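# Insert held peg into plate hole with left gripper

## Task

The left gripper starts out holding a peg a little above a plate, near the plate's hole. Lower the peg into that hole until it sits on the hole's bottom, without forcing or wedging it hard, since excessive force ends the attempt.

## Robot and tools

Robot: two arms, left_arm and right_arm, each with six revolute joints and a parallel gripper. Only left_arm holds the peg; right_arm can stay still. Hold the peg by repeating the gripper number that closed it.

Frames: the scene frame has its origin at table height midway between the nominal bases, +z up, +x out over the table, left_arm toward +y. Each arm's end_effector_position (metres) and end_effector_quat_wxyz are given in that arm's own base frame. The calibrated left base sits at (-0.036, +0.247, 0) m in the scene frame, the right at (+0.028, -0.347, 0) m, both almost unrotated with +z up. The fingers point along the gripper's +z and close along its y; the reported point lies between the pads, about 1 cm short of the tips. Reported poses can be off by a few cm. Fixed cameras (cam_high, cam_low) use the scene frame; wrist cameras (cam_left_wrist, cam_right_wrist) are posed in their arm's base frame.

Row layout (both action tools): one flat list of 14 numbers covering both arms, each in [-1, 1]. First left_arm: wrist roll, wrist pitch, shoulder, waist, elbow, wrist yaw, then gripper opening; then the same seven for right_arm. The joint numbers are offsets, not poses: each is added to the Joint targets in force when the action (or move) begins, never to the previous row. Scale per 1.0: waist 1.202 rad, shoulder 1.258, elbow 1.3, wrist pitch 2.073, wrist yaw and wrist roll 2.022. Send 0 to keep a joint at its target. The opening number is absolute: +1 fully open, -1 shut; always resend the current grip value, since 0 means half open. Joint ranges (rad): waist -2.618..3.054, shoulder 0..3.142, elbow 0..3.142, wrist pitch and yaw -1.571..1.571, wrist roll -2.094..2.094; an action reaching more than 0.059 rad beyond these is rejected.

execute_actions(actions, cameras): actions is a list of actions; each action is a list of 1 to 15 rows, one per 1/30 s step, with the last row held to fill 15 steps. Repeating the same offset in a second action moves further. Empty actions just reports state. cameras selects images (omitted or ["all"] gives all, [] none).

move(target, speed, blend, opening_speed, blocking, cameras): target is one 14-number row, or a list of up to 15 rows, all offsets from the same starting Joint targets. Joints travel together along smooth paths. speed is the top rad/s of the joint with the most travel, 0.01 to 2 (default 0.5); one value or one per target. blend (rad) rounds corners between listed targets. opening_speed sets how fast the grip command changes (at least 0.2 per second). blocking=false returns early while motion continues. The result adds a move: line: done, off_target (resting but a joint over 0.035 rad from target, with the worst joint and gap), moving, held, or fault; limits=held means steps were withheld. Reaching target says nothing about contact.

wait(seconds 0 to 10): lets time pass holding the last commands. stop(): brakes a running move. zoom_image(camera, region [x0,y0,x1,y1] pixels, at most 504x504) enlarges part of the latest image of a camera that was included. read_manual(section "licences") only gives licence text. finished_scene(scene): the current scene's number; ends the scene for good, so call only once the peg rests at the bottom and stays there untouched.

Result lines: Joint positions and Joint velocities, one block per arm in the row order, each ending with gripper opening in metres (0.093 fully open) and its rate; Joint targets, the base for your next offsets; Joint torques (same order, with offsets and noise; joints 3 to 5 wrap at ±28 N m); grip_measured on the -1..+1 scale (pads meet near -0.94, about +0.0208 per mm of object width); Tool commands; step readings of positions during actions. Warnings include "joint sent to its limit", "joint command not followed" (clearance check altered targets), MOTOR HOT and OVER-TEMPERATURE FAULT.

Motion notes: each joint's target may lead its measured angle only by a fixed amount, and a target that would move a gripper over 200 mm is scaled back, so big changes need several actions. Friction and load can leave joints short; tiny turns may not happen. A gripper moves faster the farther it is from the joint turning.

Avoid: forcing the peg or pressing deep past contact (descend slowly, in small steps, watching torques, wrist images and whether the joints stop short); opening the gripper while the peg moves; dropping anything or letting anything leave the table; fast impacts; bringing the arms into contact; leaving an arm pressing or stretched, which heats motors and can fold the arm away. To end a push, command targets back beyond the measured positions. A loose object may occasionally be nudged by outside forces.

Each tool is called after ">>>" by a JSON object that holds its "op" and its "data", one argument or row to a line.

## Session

>>> {"op": "execute_actions", "data": {
  "actions": []
}}

>>> {"op": "zoom_image", "data": {
  "camera": "cam_left_wrist",
  "region": [60, 0, 564, 400]
}}

>>> {"op": "zoom_image", "data": {
  "camera": "cam_left_wrist",
  "region": [270, 80, 430, 210]
}}

Scene clock: 0.00 s.
left_arm: end_effector_position=(+0.2798, -0.1606, +0.1326) grip_measured=-0.296 end_effector_quat_wxyz=(+0.018, +0.861, +0.508, +0.003) | right_arm: end_effector_position=(+0.3754, +0.0000, +0.4021) grip_measured=+1.000 end_effector_quat_wxyz=(+0.707, +0.000, +0.707, +0.000)
Joint names: [wrist roll, wrist pitch, shoulder, waist, elbow, wrist yaw]
Joint positions: left_arm=[1.56 -1.298 1.73 -0.515 1.493 0.013 0.031] | right_arm=[0 0 1.047 0 1.047 0 0.093]
Joint velocities: left_arm=[0.007 -0.051 0.007 -0.032 -0.012 0.051 0.009] | right_arm=[within noise]
Joint torques (N m): no reading
Motor temperatures (°C): left_arm=[29 30 37 28 37 30 31] | right_arm=[28 35 32 28 39 32 31]
Heat: left arm: 37 °C; right arm: 39 °C.
Joint targets: left_arm=[1.560 -1.297 1.711 -0.515 1.509 0.014] | right_arm=[0.000 0.007 1.043 0.000 1.059 0.000]
Tool commands: left_gripper/opening=-0.921165 right_gripper/opening=+1.0

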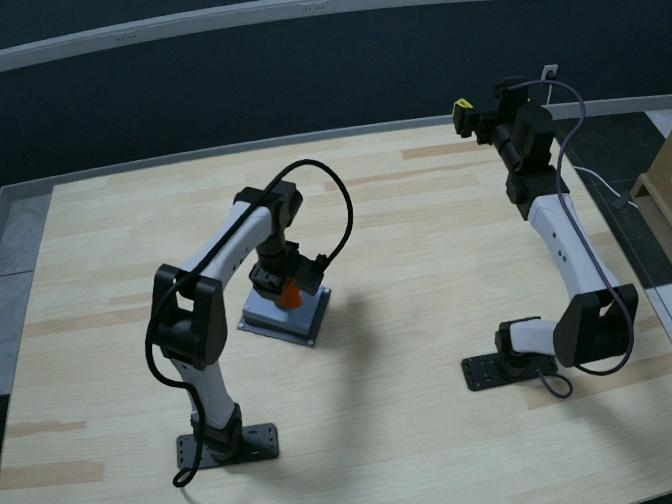

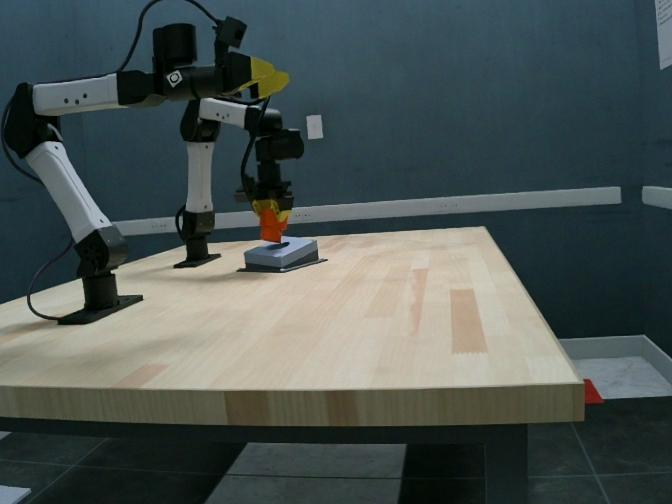

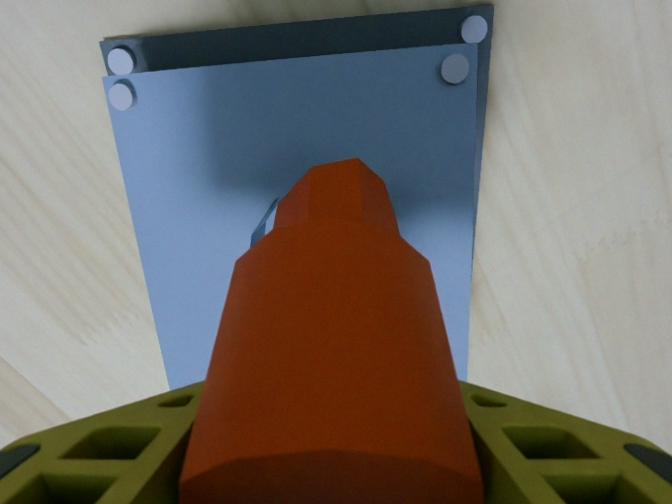

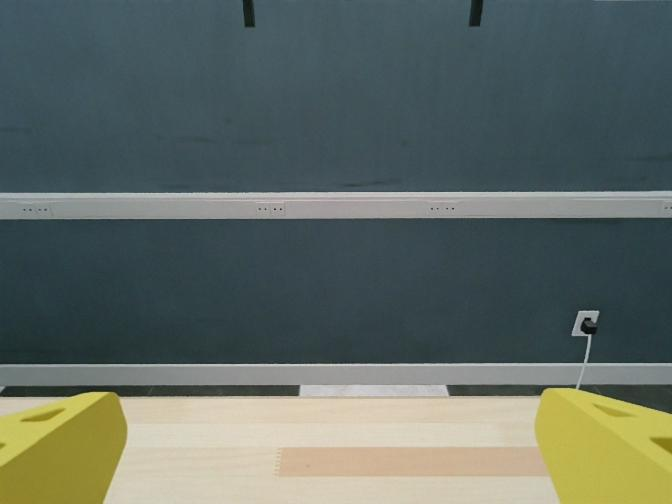

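Scaled by 1.000.

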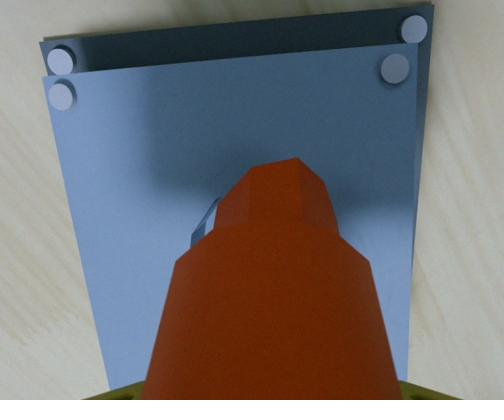

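Scaled by 3.150 from the camera's 672x504 image, which has a finer 960x720 frame.

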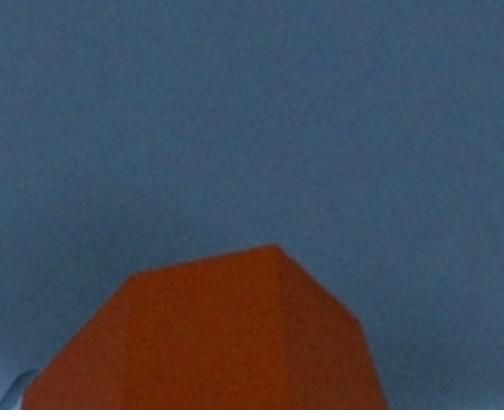

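>>> {"op": "zoom_image", "data": {
  "camera": "cam_low",
  "region": [235, 190, 335, 280]
}}

>>> {"op": "zoom_image", "data": {
  "camera": "cam_high",
  "region": [230, 250, 340, 360]
}}

>>> {"op": "zoom_image", "data": {
  "camera": "cam_left_wrist",
  "region": [80, 0, 220, 140]
}}

>>> {"op": "zoom_image", "data": {
  "camera": "cam_left_wrist",
  "region": [400, 0, 540, 140]
}}

>>> {"op": "zoom_image", "data": {
  "camera": "cam_left_wrist",
  "region": [120, 200, 520, 400]
}}

>>> {"op": "zoom_image", "data": {
  "camera": "cam_low",
  "region": [250, 195, 305, 250]
}}

Scaled by 5.040 from the camera's 672x504 image, which has a finer 960x720 frame.

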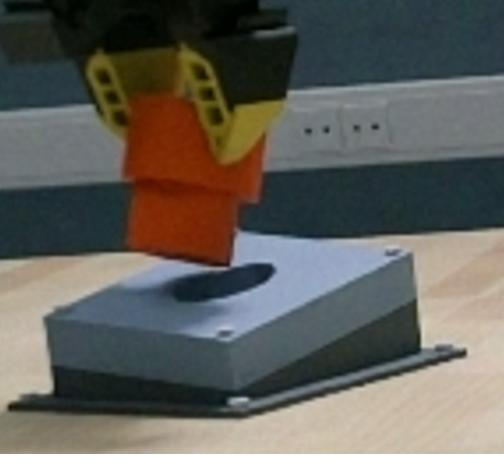

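Scaled by 4.582 from the camera's 672x504 image, which has a finer 960x720 frame.

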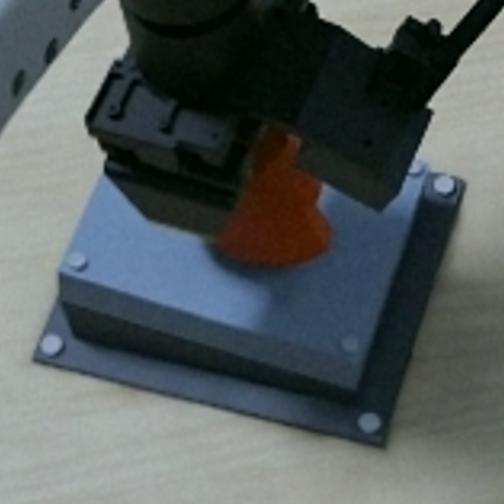

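Scaled by 3.600 from the camera's 672x504 image, which has a finer 960x720 frame.

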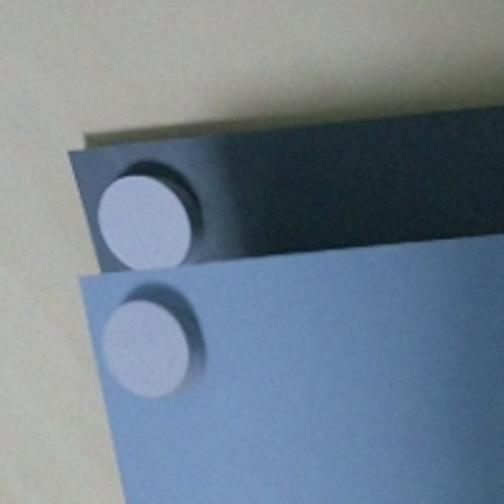

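Scaled by 3.600 from the camera's 672x504 image, which has a finer 960x720 frame.

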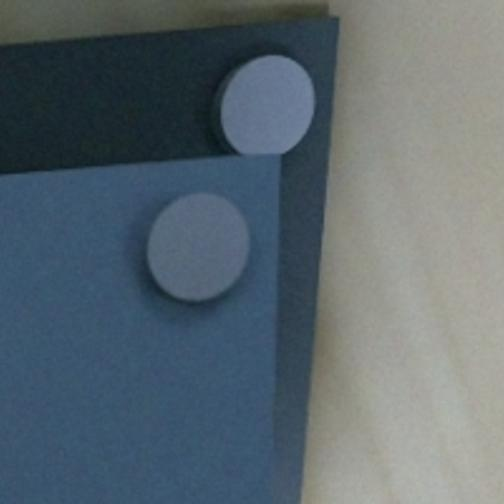

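Scaled by 1.260 from the camera's 672x504 image, which has a finer 960x720 frame.

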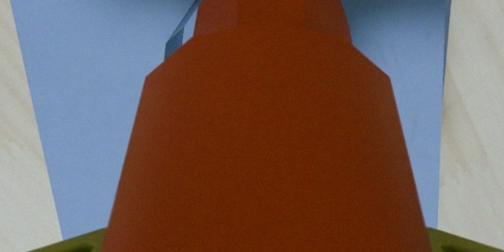

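Scaled by 9.164 from the camera's 672x504 image, which has a finer 960x720 frame.

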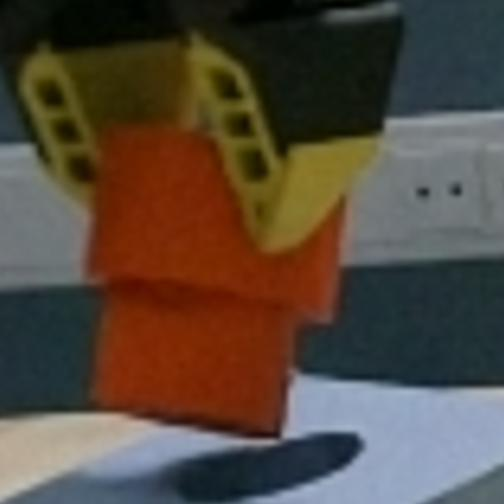

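>>> {"op": "move", "data": {
  "target": [-0.0272,-0.11,0.0851,0.0058,0.1869,-0.0994,-0.921165,0,0,0,0,0,0,1],
  "speed": 0.3,
  "cameras": ["cam_low","cam_high","cam_left_wrist"]
}}

>>> {"op": "zoom_image", "data": {
  "camera": "cam_left_wrist",
  "region": [200, 60, 440, 220]
}}

>>> {"op": "zoom_image", "data": {
  "camera": "cam_high",
  "region": [230, 250, 340, 360]
}}

>>> {"op": "zoom_image", "data": {
  "camera": "cam_low",
  "region": [235, 190, 335, 280]
}}

Scene clock: 80.57 s.
left_arm: end_effector_position=(+0.2978, -0.1350, +0.1687) grip_measured=-0.220 end_effector_quat_wxyz=(-0.050, +0.846, +0.527, +0.068) | right_arm: end_effector_position=(+0.3754, +0.0000, +0.4021) grip_measured=+1.000 end_effector_quat_wxyz=(+0.707, +0.000, +0.707, +0.000)
Joint names: [wrist roll, wrist pitch, shoulder, waist, elbow, wrist yaw]
Joint positions: left_arm=[1.513 -1.507 1.807 -0.512 1.72 -0.168 0.035] | right_arm=[0 0 1.047 0 1.047 0 0.093]
Joint velocities: within noise
Joint torques (N m): left_arm=[0.04 0.08 -7.02 -0.09 8.28 -0.14] | right_arm=[-0.02 2.3 -3.36 -0.27 9.74 -0.04]
Motor temperatures (°C): left_arm=[29 30 52 27 43 30 33] | right_arm=[28 48 33 28 48 32 31]
Heat: left arm: 52 °C; right arm: 48 °C.
Joint targets: left_arm=[1.505 -1.525 1.818 -0.508 1.751 -0.187] | right_arm=[0.000 0.007 1.043 0.000 1.059 0.000]
move: done
camera_calibration:
cam_left_wrist: T_world_to_cam=[[-0.898938, 0.437455, 0.0233003, 0.322706], [0.367159, 0.723338, 0.584787, -0.0741582], [0.238964, 0.534243, -0.810852, 0.224381], [0, 0, 0, 1]] pos_world=[0.263701, -0.207402, 0.217787]
Images, in order (width x height): cam_high 672x504, cam_low 672x504, cam_left_wrist 672x504.

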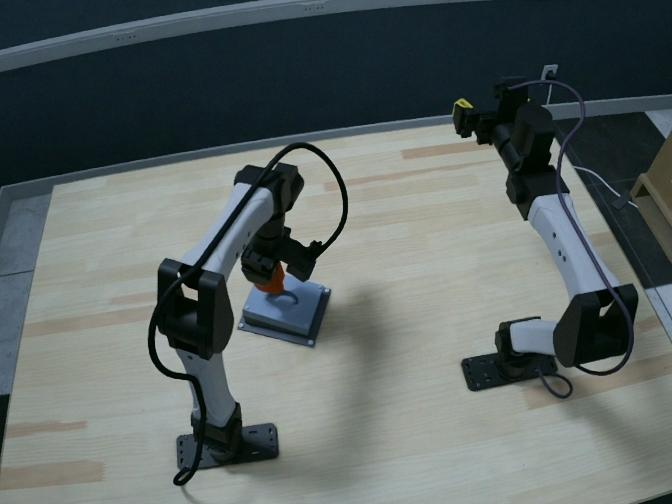

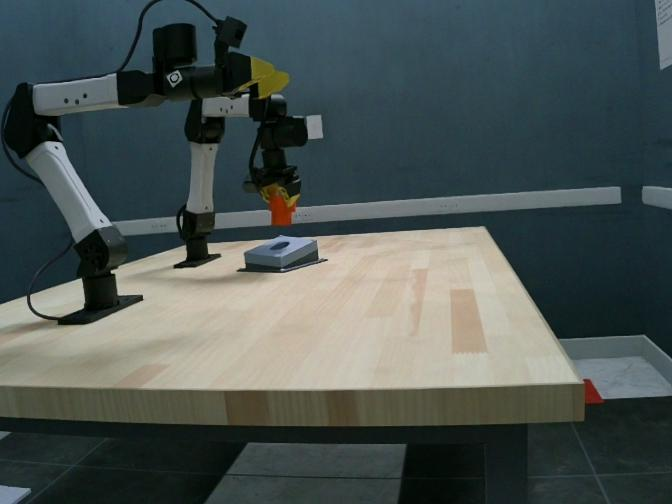

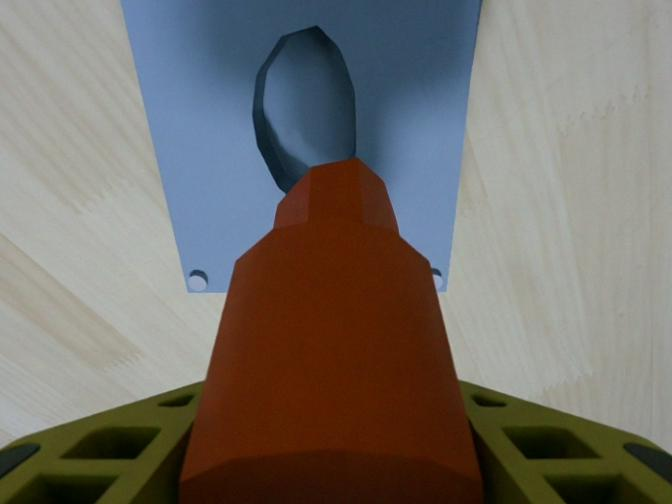

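Scaled by 2.100 from the camera's 672x504 image, which has a finer 960x720 frame.

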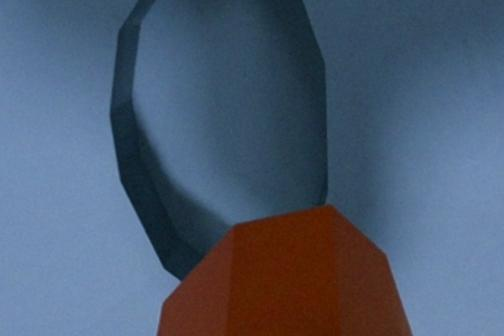

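Scaled by 4.582 from the camera's 672x504 image, which has a finer 960x720 frame.

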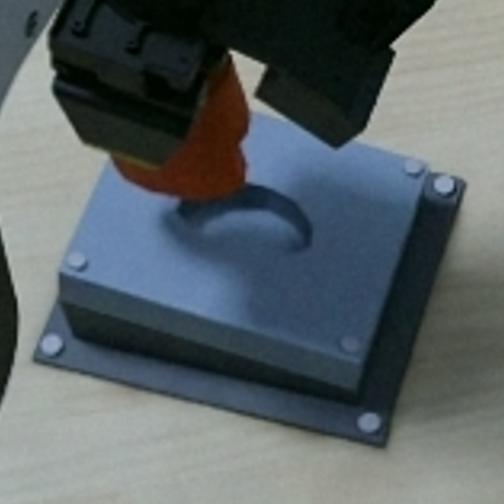

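Scaled by 5.040 from the camera's 672x504 image, which has a finer 960x720 frame.

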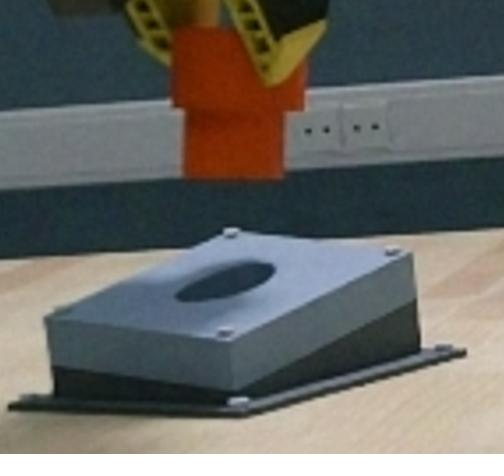

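>>> {"op": "move", "data": {
  "target": [-0.1227,-0.021,0.1367,-0.178,0.0423,-0.1073,-0.921165,0,0,0,0,0,0,1],
  "speed": 0.25,
  "cameras": ["cam_low","cam_high","cam_left_wrist"]
}}

>>> {"op": "zoom_image", "data": {
  "camera": "cam_left_wrist",
  "region": [260, 90, 420, 230]
}}

>>> {"op": "zoom_image", "data": {
  "camera": "cam_high",
  "region": [250, 260, 320, 330]
}}

>>> {"op": "zoom_image", "data": {
  "camera": "cam_low",
  "region": [235, 200, 325, 280]
}}

Scene clock: 96.63 s.
left_arm: end_effector_position=(+0.2937, -0.1755, +0.1370) grip_measured=-0.220 end_effector_quat_wxyz=(-0.135, +0.829, +0.520, +0.157) | right_arm: end_effector_position=(+0.3754, +0.0000, +0.4021) grip_measured=+1.000 end_effector_quat_wxyz=(+0.707, +0.000, +0.707, +0.000)
Joint names: [wrist roll, wrist pitch, shoulder, waist, elbow, wrist yaw]
Joint positions: left_arm=[1.265 -1.543 1.982 -0.722 1.775 -0.379 0.035] | right_arm=[0 0 1.047 0 1.047 0 0.093]
Joint velocities: within noise
Joint torques (N m): left_arm=[0.06 -0.33 -8.13 -0.81 8.09 -0.38] | right_arm=[0 2.21 -3.28 -0.17 9.84 -0.02]
Motor temperatures (°C): left_arm=[29 30 50 28 44 30 34] | right_arm=[28 49 33 28 49 32 31]
Heat: left arm: 50 °C; right arm: 49 °C.
Joint targets: left_arm=[1.257 -1.568 1.990 -0.722 1.807 -0.404] | right_arm=[0.000 0.007 1.043 0.000 1.059 0.000]
move: done
camera_calibration:
cam_left_wrist: T_world_to_cam=[[-0.905505, 0.418431, 0.0705453, 0.329618], [0.319799, 0.56366, 0.761588, -0.0631584], [0.278909, 0.712182, -0.644211, 0.217943], [0, 0, 0, 1]] pos_world=[0.257882, -0.257537, 0.165249]
Images, in order (width x height): cam_high 672x504, cam_low 672x504, cam_left_wrist 672x504.

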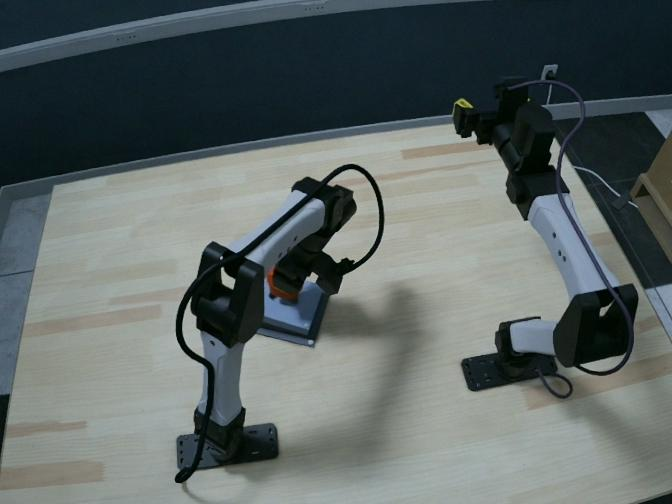

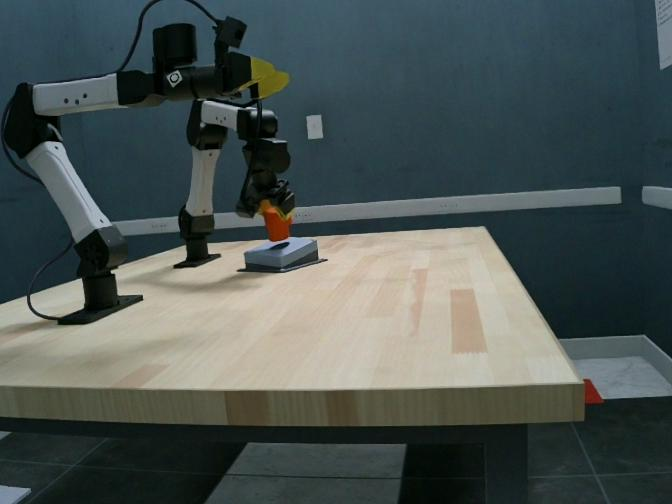

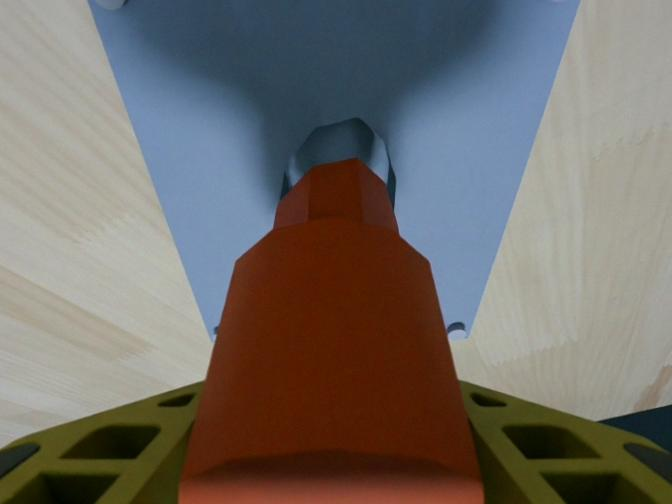

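Scaled by 3.150 from the camera's 672x504 image, which has a finer 960x720 frame.

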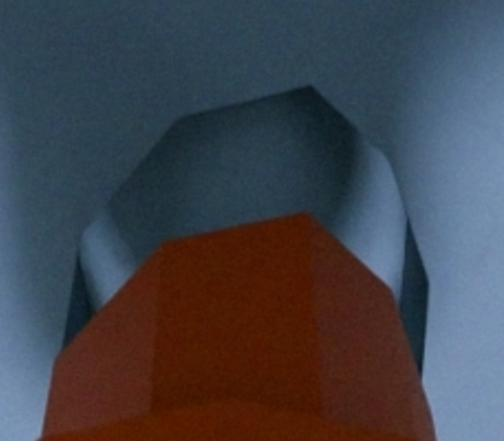

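Scaled by 7.200 from the camera's 672x504 image, which has a finer 960x720 frame.

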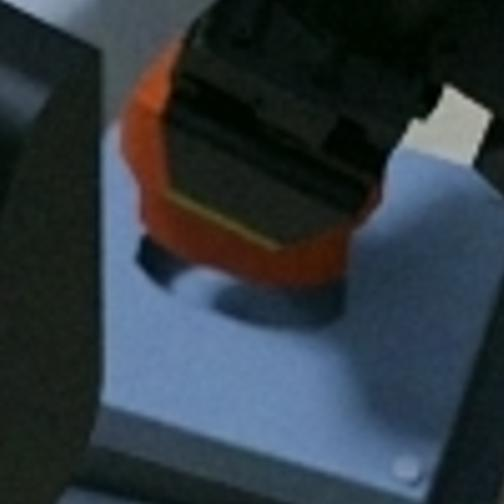

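Scaled by 5.600 from the camera's 672x504 image, which has a finer 960x720 frame.

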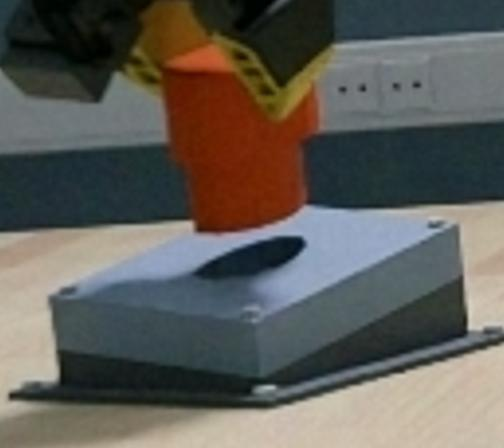

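>>> {"op": "move", "data": {
  "target": [-0.0129,0.0458,-0.0159,-0.0037,-0.0731,0,-0.921165,0,0,0,0,0,0,1],
  "speed": 0.12,
  "cameras": ["cam_low","cam_high","cam_left_wrist"]
}}

>>> {"op": "zoom_image", "data": {
  "camera": "cam_left_wrist",
  "region": [260, 90, 420, 230]
}}

>>> {"op": "zoom_image", "data": {
  "camera": "cam_high",
  "region": [250, 260, 320, 330]
}}

>>> {"op": "zoom_image", "data": {
  "camera": "cam_low",
  "region": [255, 205, 305, 255]
}}

Scene clock: 109.40 s.
left_arm: end_effector_position=(+0.2938, -0.1754, +0.1214) grip_measured=-0.220 end_effector_quat_wxyz=(-0.134, +0.822, +0.530, +0.159) | right_arm: end_effector_position=(+0.3754, +0.0000, +0.4021) grip_measured=+1.000 end_effector_quat_wxyz=(+0.707, +0.000, +0.707, +0.000)
Joint names: [wrist roll, wrist pitch, shoulder, waist, elbow, wrist yaw]
Joint positions: left_arm=[1.239 -1.481 1.982 -0.722 1.712 -0.38 0.035] | right_arm=[0 0 1.047 0 1.047 0 0.093]
Joint velocities: within noise
Joint torques (N m): left_arm=[0.07 0.07 -9.99 -1.09 5.12 -0.36] | right_arm=[0.06 2.27 -3.28 -0.09 9.83 -0.02]
Motor temperatures (°C): left_arm=[29 30 51 27 46 30 34] | right_arm=[28 50 33 28 50 32 31]
Heat: left arm: 51 °C; right arm: 50 °C.
Joint targets: left_arm=[1.231 -1.473 1.970 -0.726 1.711 -0.404] | right_arm=[0.000 0.007 1.043 0.000 1.059 0.000]
move: done
camera_calibration:
cam_left_wrist: T_world_to_cam=[[-0.915924, 0.396842, 0.0599939, 0.331277], [0.298113, 0.572595, 0.763717, -0.0437215], [0.268723, 0.717392, -0.642757, 0.211484], [0, 0, 0, 1]] pos_world=[0.259628, -0.258147, 0.149449]
Images, in order (width x height): cam_high 672x504, cam_low 672x504, cam_left_wrist 672x504.

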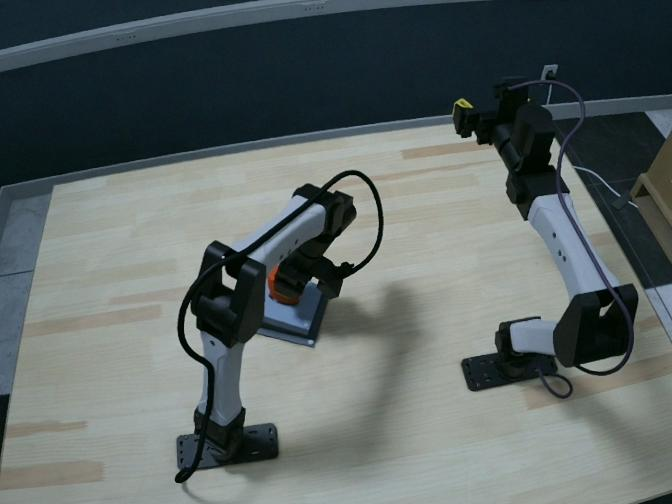

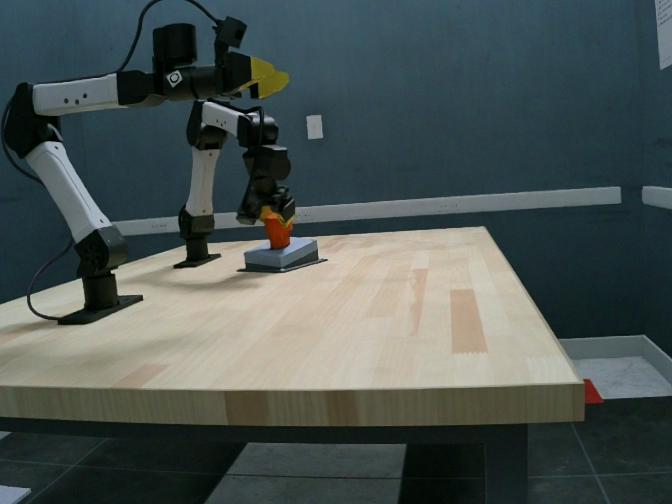

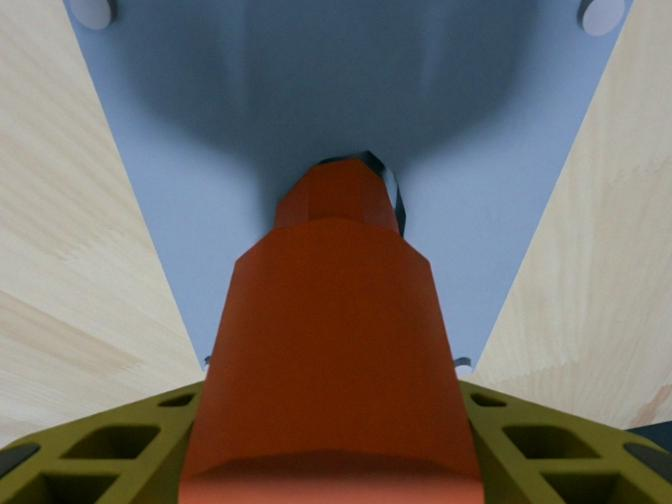

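Scaled by 3.150 from the camera's 672x504 image, which has a finer 960x720 frame.

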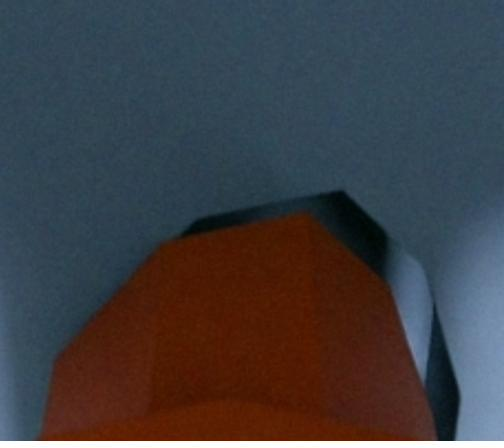

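Scaled by 7.200 from the camera's 672x504 image, which has a finer 960x720 frame.

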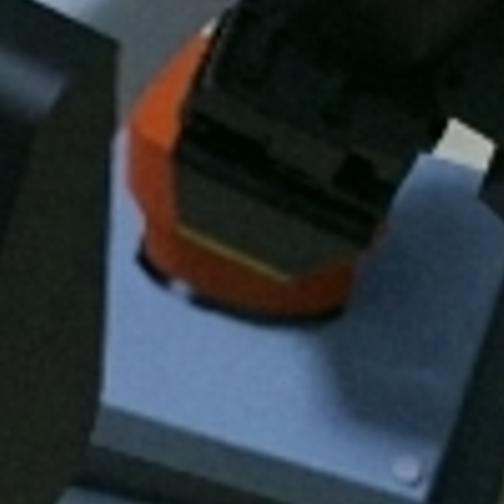

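Scaled by 10.080 from the camera's 672x504 image, which has a finer 960x720 frame.

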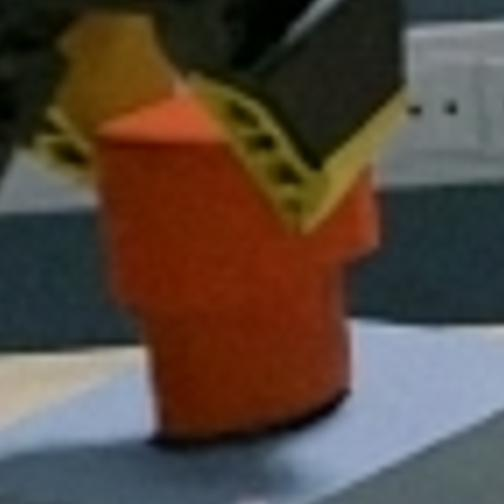

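>>> {"op": "move", "data": {
  "target": [0,0,-0.0318,-0.0037,0,0,-0.921165,0,0,0,0,0,0,1],
  "speed": 0.12,
  "cameras": ["cam_left_wrist"]
}}

>>> {"op": "zoom_image", "data": {
  "camera": "cam_left_wrist",
  "region": [260, 90, 420, 230]
}}

Scene clock: 124.37 s.
left_arm: end_effector_position=(+0.2932, -0.1766, +0.1213) grip_measured=-0.220 end_effector_quat_wxyz=(-0.133, +0.823, +0.529, +0.160) | right_arm: end_effector_position=(+0.3754, +0.0000, +0.4021) grip_measured=+1.000 end_effector_quat_wxyz=(+0.707, +0.000, +0.707, +0.000)
Joint names: [wrist roll, wrist pitch, shoulder, waist, elbow, wrist yaw]
Joint positions: left_arm=[1.239 -1.481 1.982 -0.725 1.712 -0.38 0.035] | right_arm=[0 0 1.047 0 1.047 0 0.093]
Joint velocities: within noise
Joint torques (N m): left_arm=[0.03 0.02 -13.16 -0.9 5.09 -0.38] | right_arm=[0.03 2.29 -3.26 -0.01 9.81 0.03]
Motor temperatures (°C): left_arm=[29 30 55 28 45 30 34] | right_arm=[28 51 34 28 50 32 31]
Heat: left arm: 55 °C; right arm: 51 °C.
Joint targets: left_arm=[1.231 -1.474 1.930 -0.730 1.711 -0.404] | right_arm=[0.000 0.007 1.043 0.000 1.059 0.000]
move: off_target (left_arm); left_arm: the shoulder is farthest, 0.052 rad from its target
camera_calibration:
cam_left_wrist: T_world_to_cam=[[-0.914586, 0.400048, 0.0591155, 0.331553], [0.299547, 0.57198, 0.763617, -0.0433462], [0.27167, 0.716101, -0.642958, 0.211427], [0, 0, 0, 1]] pos_world=[0.25878, -0.259247, 0.149439]
Images, in order (width x height): cam_left_wrist 672x504.

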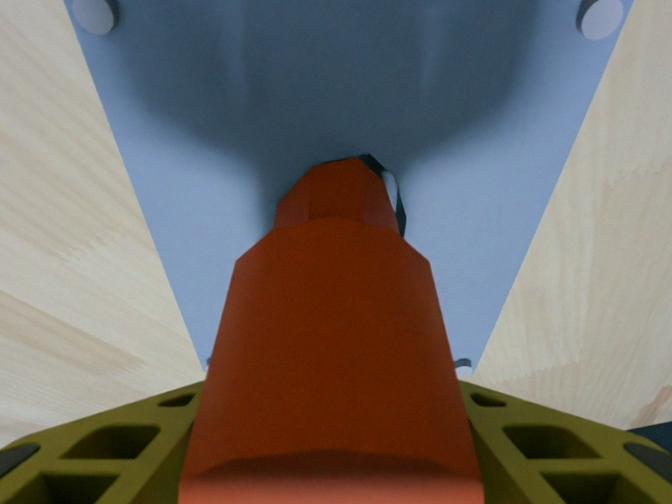

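Scaled by 3.150 from the camera's 672x504 image, which has a finer 960x720 frame.

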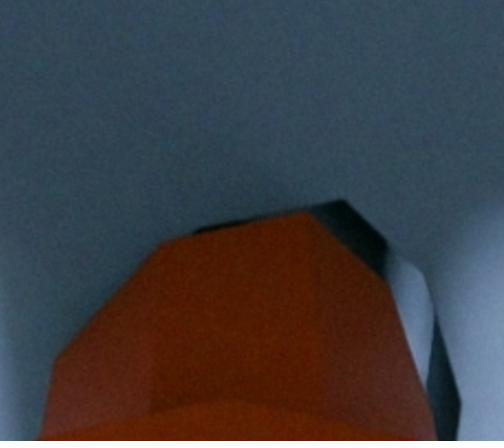

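>>> {"op": "move", "data": {
  "target": [0,0,-0.008,0,0,0,-0.921165,0,0,0,0,0,0,1],
  "speed": 0.12,
  "cameras": []
}}

Scene clock: 128.53 s.
left_arm: end_effector_position=(+0.2932, -0.1766, +0.1237) grip_measured=-0.220 end_effector_quat_wxyz=(-0.129, +0.823, +0.530, +0.161) | right_arm: end_effector_position=(+0.3754, +0.0000, +0.4021) grip_measured=+1.000 end_effector_quat_wxyz=(+0.707, +0.000, +0.707, +0.000)
Joint names: [wrist roll, wrist pitch, shoulder, waist, elbow, wrist yaw]
Joint positions: left_arm=[1.239 -1.48 1.975 -0.725 1.712 -0.38 0.035] | right_arm=[0 0 1.047 0 1.047 0 0.093]
Joint velocities: within noise
Joint torques (N m): left_arm=[0.07 0.05 -13.44 -0.88 5.29 -0.41] | right_arm=[0.01 2.32 -3.11 -0.12 9.84 -0.01]
Motor temperatures (°C): left_arm=[29 30 57 28 45 30 34] | right_arm=[28 51 34 28 50 32 31]
Heat: left arm: 57 °C; right arm: 51 °C.
Joint targets: left_arm=[1.231 -1.473 1.920 -0.730 1.711 -0.404] | right_arm=[0.000 0.007 1.043 0.000 1.059 0.000]
move: off_target (left_arm); left_arm: the shoulder is farthest, 0.055 rad from its target
No camera images: "cameras" was empty.

>>> {"op": "move", "data": {
  "target": [0,0,0,0.0092,-0.0112,0,-0.921165,0,0,0,0,0,0,1],
  "speed": 0.08,
  "cameras": ["cam_low","cam_high","cam_left_wrist"]
}}

>>> {"op": "zoom_image", "data": {
  "camera": "cam_left_wrist",
  "region": [260, 90, 420, 230]
}}

>>> {"op": "zoom_image", "data": {
  "camera": "cam_high",
  "region": [250, 260, 320, 330]
}}

>>> {"op": "zoom_image", "data": {
  "camera": "cam_low",
  "region": [255, 205, 305, 255]
}}

Scene clock: 135.50 s.
left_arm: end_effector_position=(+0.2909, -0.1745, +0.1208) grip_measured=-0.220 end_effector_quat_wxyz=(-0.135, +0.823, +0.529, +0.159) | right_arm: end_effector_position=(+0.3754, +0.0000, +0.4021) grip_measured=+1.000 end_effector_quat_wxyz=(+0.707, +0.000, +0.707, +0.000)
Joint names: [wrist roll, wrist pitch, shoulder, waist, elbow, wrist yaw]
Joint positions: left_arm=[1.239 -1.48 1.975 -0.725 1.699 -0.38 0.035] | right_arm=[0 0 1.047 0 1.047 0 0.093]
Joint velocities: within noise
Joint torques (N m): left_arm=[0.09 0.07 -13.24 -0.01 5.27 -0.39] | right_arm=[-0.08 2.3 -3.04 0.02 10 0]
Motor temperatures (°C): left_arm=[29 30 57 28 44 30 34] | right_arm=[28 52 34 28 50 32 31]
Heat: left arm: 57 °C; right arm: 52 °C.
Joint targets: left_arm=[1.231 -1.473 1.920 -0.719 1.697 -0.404] | right_arm=[0.000 0.007 1.043 0.000 1.059 0.000]
move: off_target (left_arm); left_arm: the shoulder is farthest, 0.055 rad from its target
camera_calibration:
cam_left_wrist: T_world_to_cam=[[-0.914339, 0.399829, 0.0641867, 0.327908], [0.302599, 0.569273, 0.764436, -0.0448938], [0.269104, 0.718377, -0.641497, 0.211216], [0, 0, 0, 1]] pos_world=[0.256565, -0.257283, 0.148765]
Images, in order (width x height): cam_high 672x504, cam_low 672x504, cam_left_wrist 672x504.

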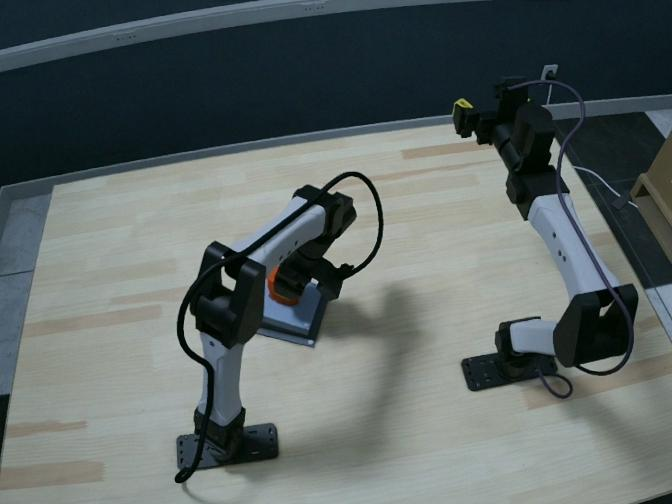

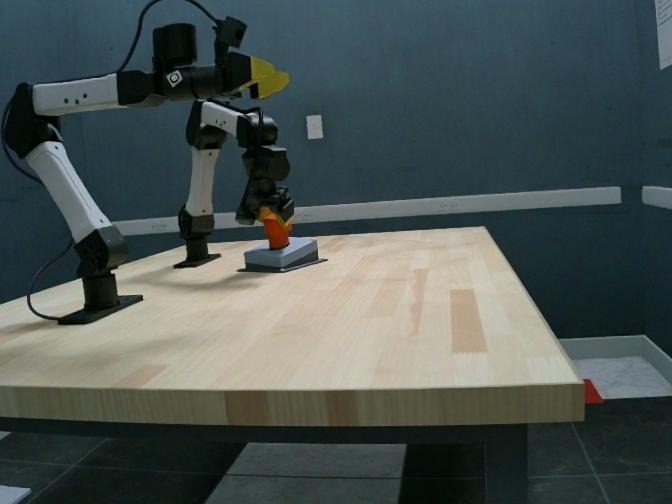

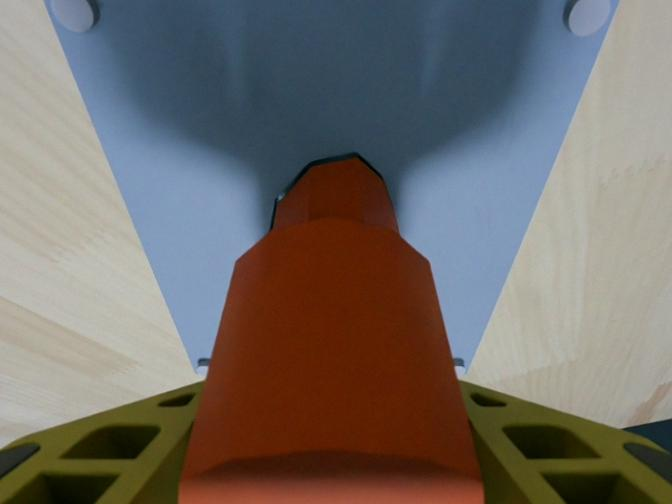

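Scaled by 3.150 from the camera's 672x504 image, which has a finer 960x720 frame.

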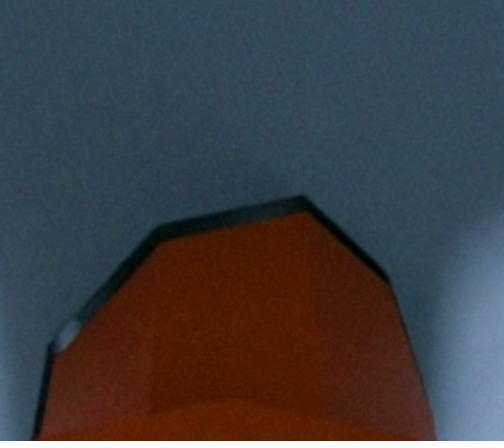

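Scaled by 7.200 from the camera's 672x504 image, which has a finer 960x720 frame.

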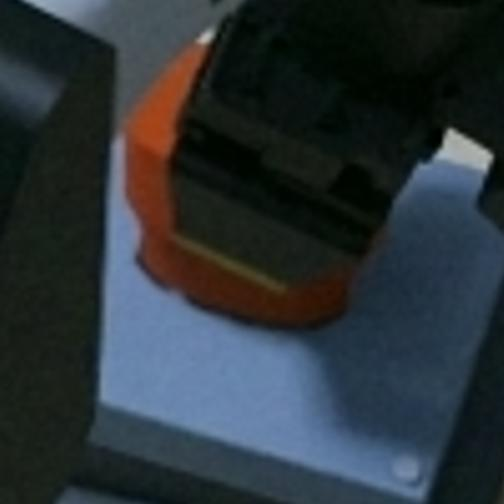

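Scaled by 10.080 from the camera's 672x504 image, which has a finer 960x720 frame.

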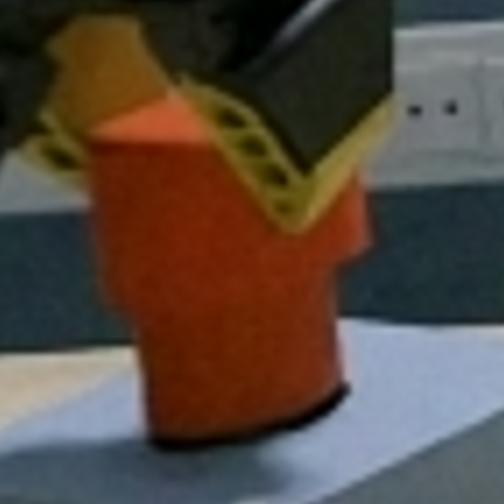

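>>> {"op": "move", "data": {
  "target": [0.001,0.0079,0,0.0025,-0.0124,0,-0.921165,0,0,0,0,0,0,1],
  "speed": 0.05,
  "cameras": ["cam_low","cam_left_wrist"]
}}

>>> {"op": "zoom_image", "data": {
  "camera": "cam_left_wrist",
  "region": [260, 90, 420, 230]
}}

>>> {"op": "zoom_image", "data": {
  "camera": "cam_low",
  "region": [255, 205, 305, 255]
}}

Scene clock: 145.50 s.
left_arm: end_effector_position=(+0.2909, -0.1728, +0.1175) grip_measured=-0.220 end_effector_quat_wxyz=(-0.137, +0.822, +0.530, +0.158) | right_arm: end_effector_position=(+0.3754, +0.0000, +0.4021) grip_measured=+1.000 end_effector_quat_wxyz=(+0.707, +0.000, +0.707, +0.000)
Joint names: [wrist roll, wrist pitch, shoulder, waist, elbow, wrist yaw]
Joint positions: left_arm=[1.239 -1.47 1.975 -0.722 1.685 -0.38 0.035] | right_arm=[0 0 1.047 0 1.047 0 0.093]
Joint velocities: within noise
Joint torques (N m): left_arm=[0.13 0.11 -13.29 -0.28 4.83 -0.33] | right_arm=[-0.02 2.3 -3.04 -0.16 9.74 0.05]
Motor temperatures (°C): left_arm=[29 30 58 28 43 30 34] | right_arm=[28 52 34 28 51 32 31]
Heat: left arm: 58 °C; right arm: 52 °C.
Joint targets: left_arm=[1.233 -1.457 1.920 -0.716 1.681 -0.404] | right_arm=[0.000 0.007 1.043 0.000 1.059 0.000]
move: off_target (left_arm); left_arm: the shoulder is farthest, 0.055 rad from its target
camera_calibration:
cam_left_wrist: T_world_to_cam=[[-0.915677, 0.396236, 0.0673305, 0.326824], [0.302248, 0.568452, 0.765185, -0.0435136], [0.26492, 0.721013, -0.640279, 0.209365], [0, 0, 0, 1]] pos_world=[0.256953, -0.255719, 0.145343]
Images, in order (width x height): cam_low 672x504, cam_left_wrist 672x504.

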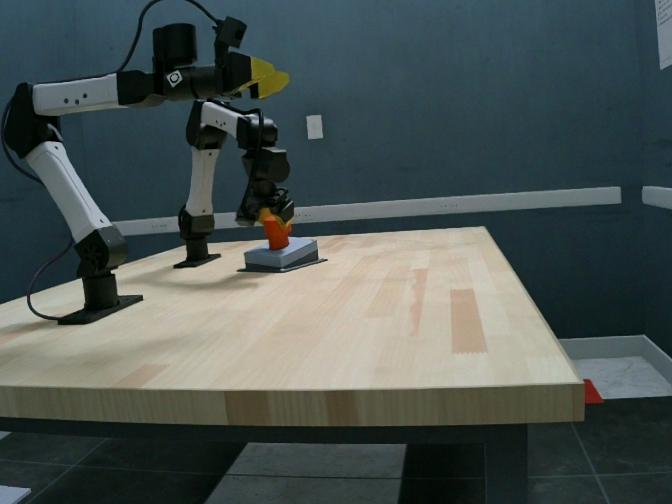

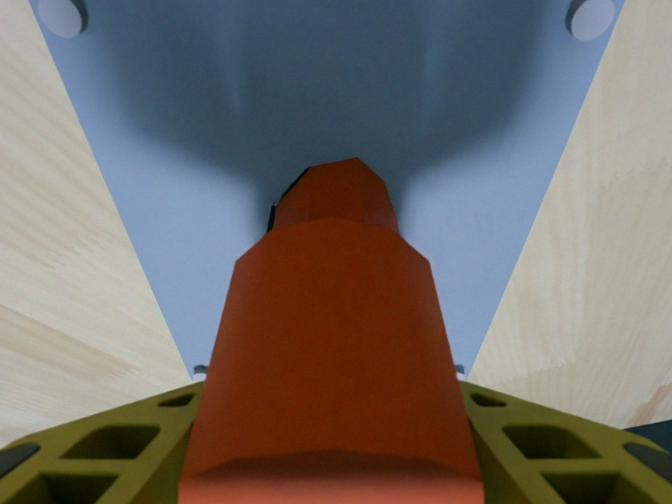

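Scaled by 3.150 from the camera's 672x504 image, which has a finer 960x720 frame.

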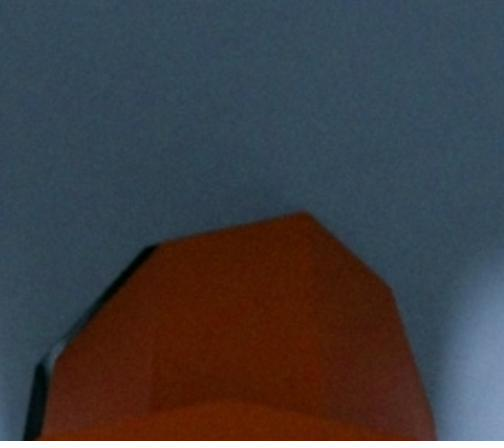

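Scaled by 10.080 from the camera's 672x504 image, which has a finer 960x720 frame.

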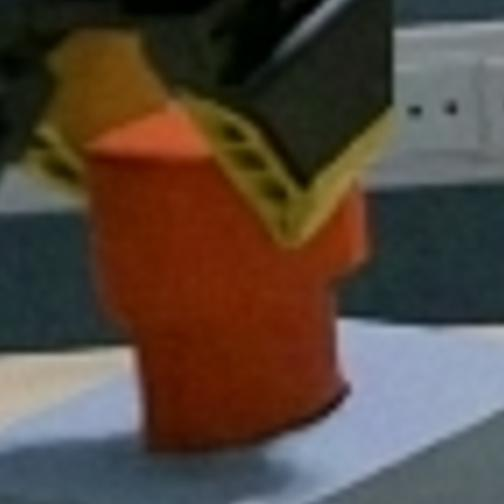

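>>> {"op": "move", "data": {
  "target": [0.001,0.002,0,0.0022,0.0012,0,-0.921165,0,0,0,0,0,0,1],
  "speed": 0.05,
  "cameras": ["cam_low","cam_left_wrist"]
}}

>>> {"op": "zoom_image", "data": {
  "camera": "cam_left_wrist",
  "region": [260, 130, 420, 230]
}}

Scene clock: 152.73 s.
left_arm: end_effector_position=(+0.2910, -0.1728, +0.1175) grip_measured=-0.220 end_effector_quat_wxyz=(-0.137, +0.822, +0.530, +0.158) | right_arm: end_effector_position=(+0.3754, +0.0000, +0.4021) grip_measured=+1.000 end_effector_quat_wxyz=(+0.707, +0.000, +0.707, +0.000)
Joint names: [wrist roll, wrist pitch, shoulder, waist, elbow, wrist yaw]
Joint positions: left_arm=[1.239 -1.469 1.975 -0.722 1.685 -0.38 0.035] | right_arm=[0 0 1.047 0 1.047 0 0.093]
Joint velocities: within noise
Joint torques (N m): left_arm=[0.1 0.12 -13.26 0.2 5.22 -0.42] | right_arm=[0.02 2.32 -2.93 -0.24 9.73 -0.05]
Motor temperatures (°C): left_arm=[29 30 59 28 43 30 34] | right_arm=[28 52 34 28 51 32 31]
Heat: left arm: 59 °C; right arm: 52 °C.
Joint targets: left_arm=[1.235 -1.453 1.920 -0.714 1.682 -0.404] | right_arm=[0.000 0.007 1.043 0.000 1.059 0.000]
move: off_target (left_arm); left_arm: the shoulder is farthest, 0.055 rad from its target
camera_calibration:
cam_left_wrist: T_world_to_cam=[[-0.915696, 0.396252, 0.0669684, 0.326959], [0.302029, 0.568645, 0.765129, -0.0433844], [0.265103, 0.720852, -0.640385, 0.209309], [0, 0, 0, 1]] pos_world=[0.25701, -0.255769, 0.145337]
Images, in order (width x height): cam_low 672x504, cam_left_wrist 672x504.

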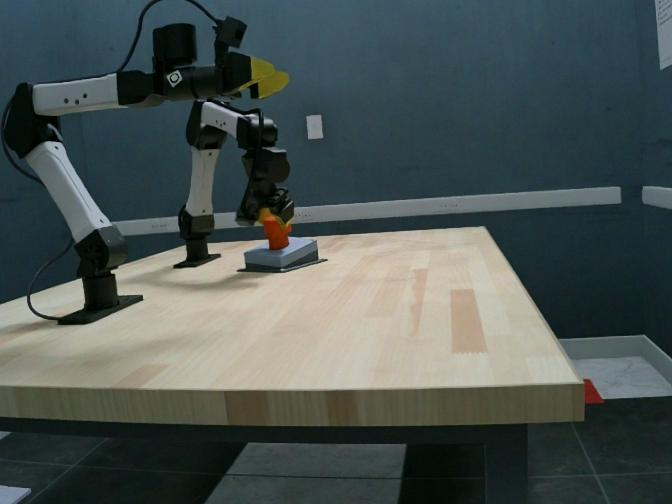

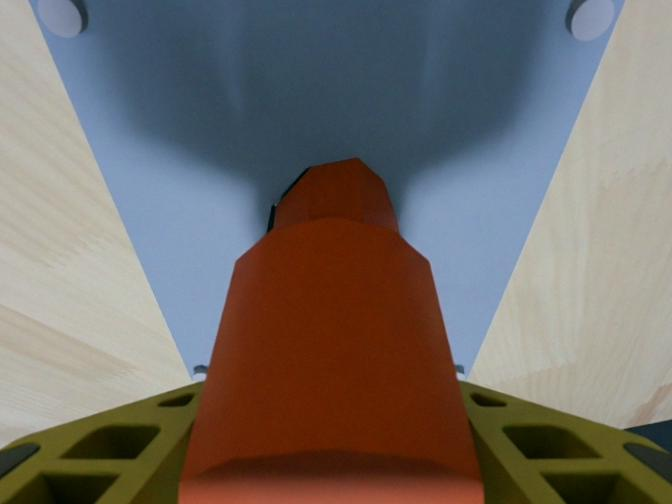

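Scaled by 3.150 from the camera's 672x504 image, which has a finer 960x720 frame.

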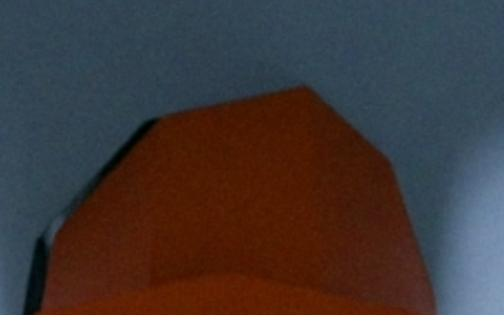

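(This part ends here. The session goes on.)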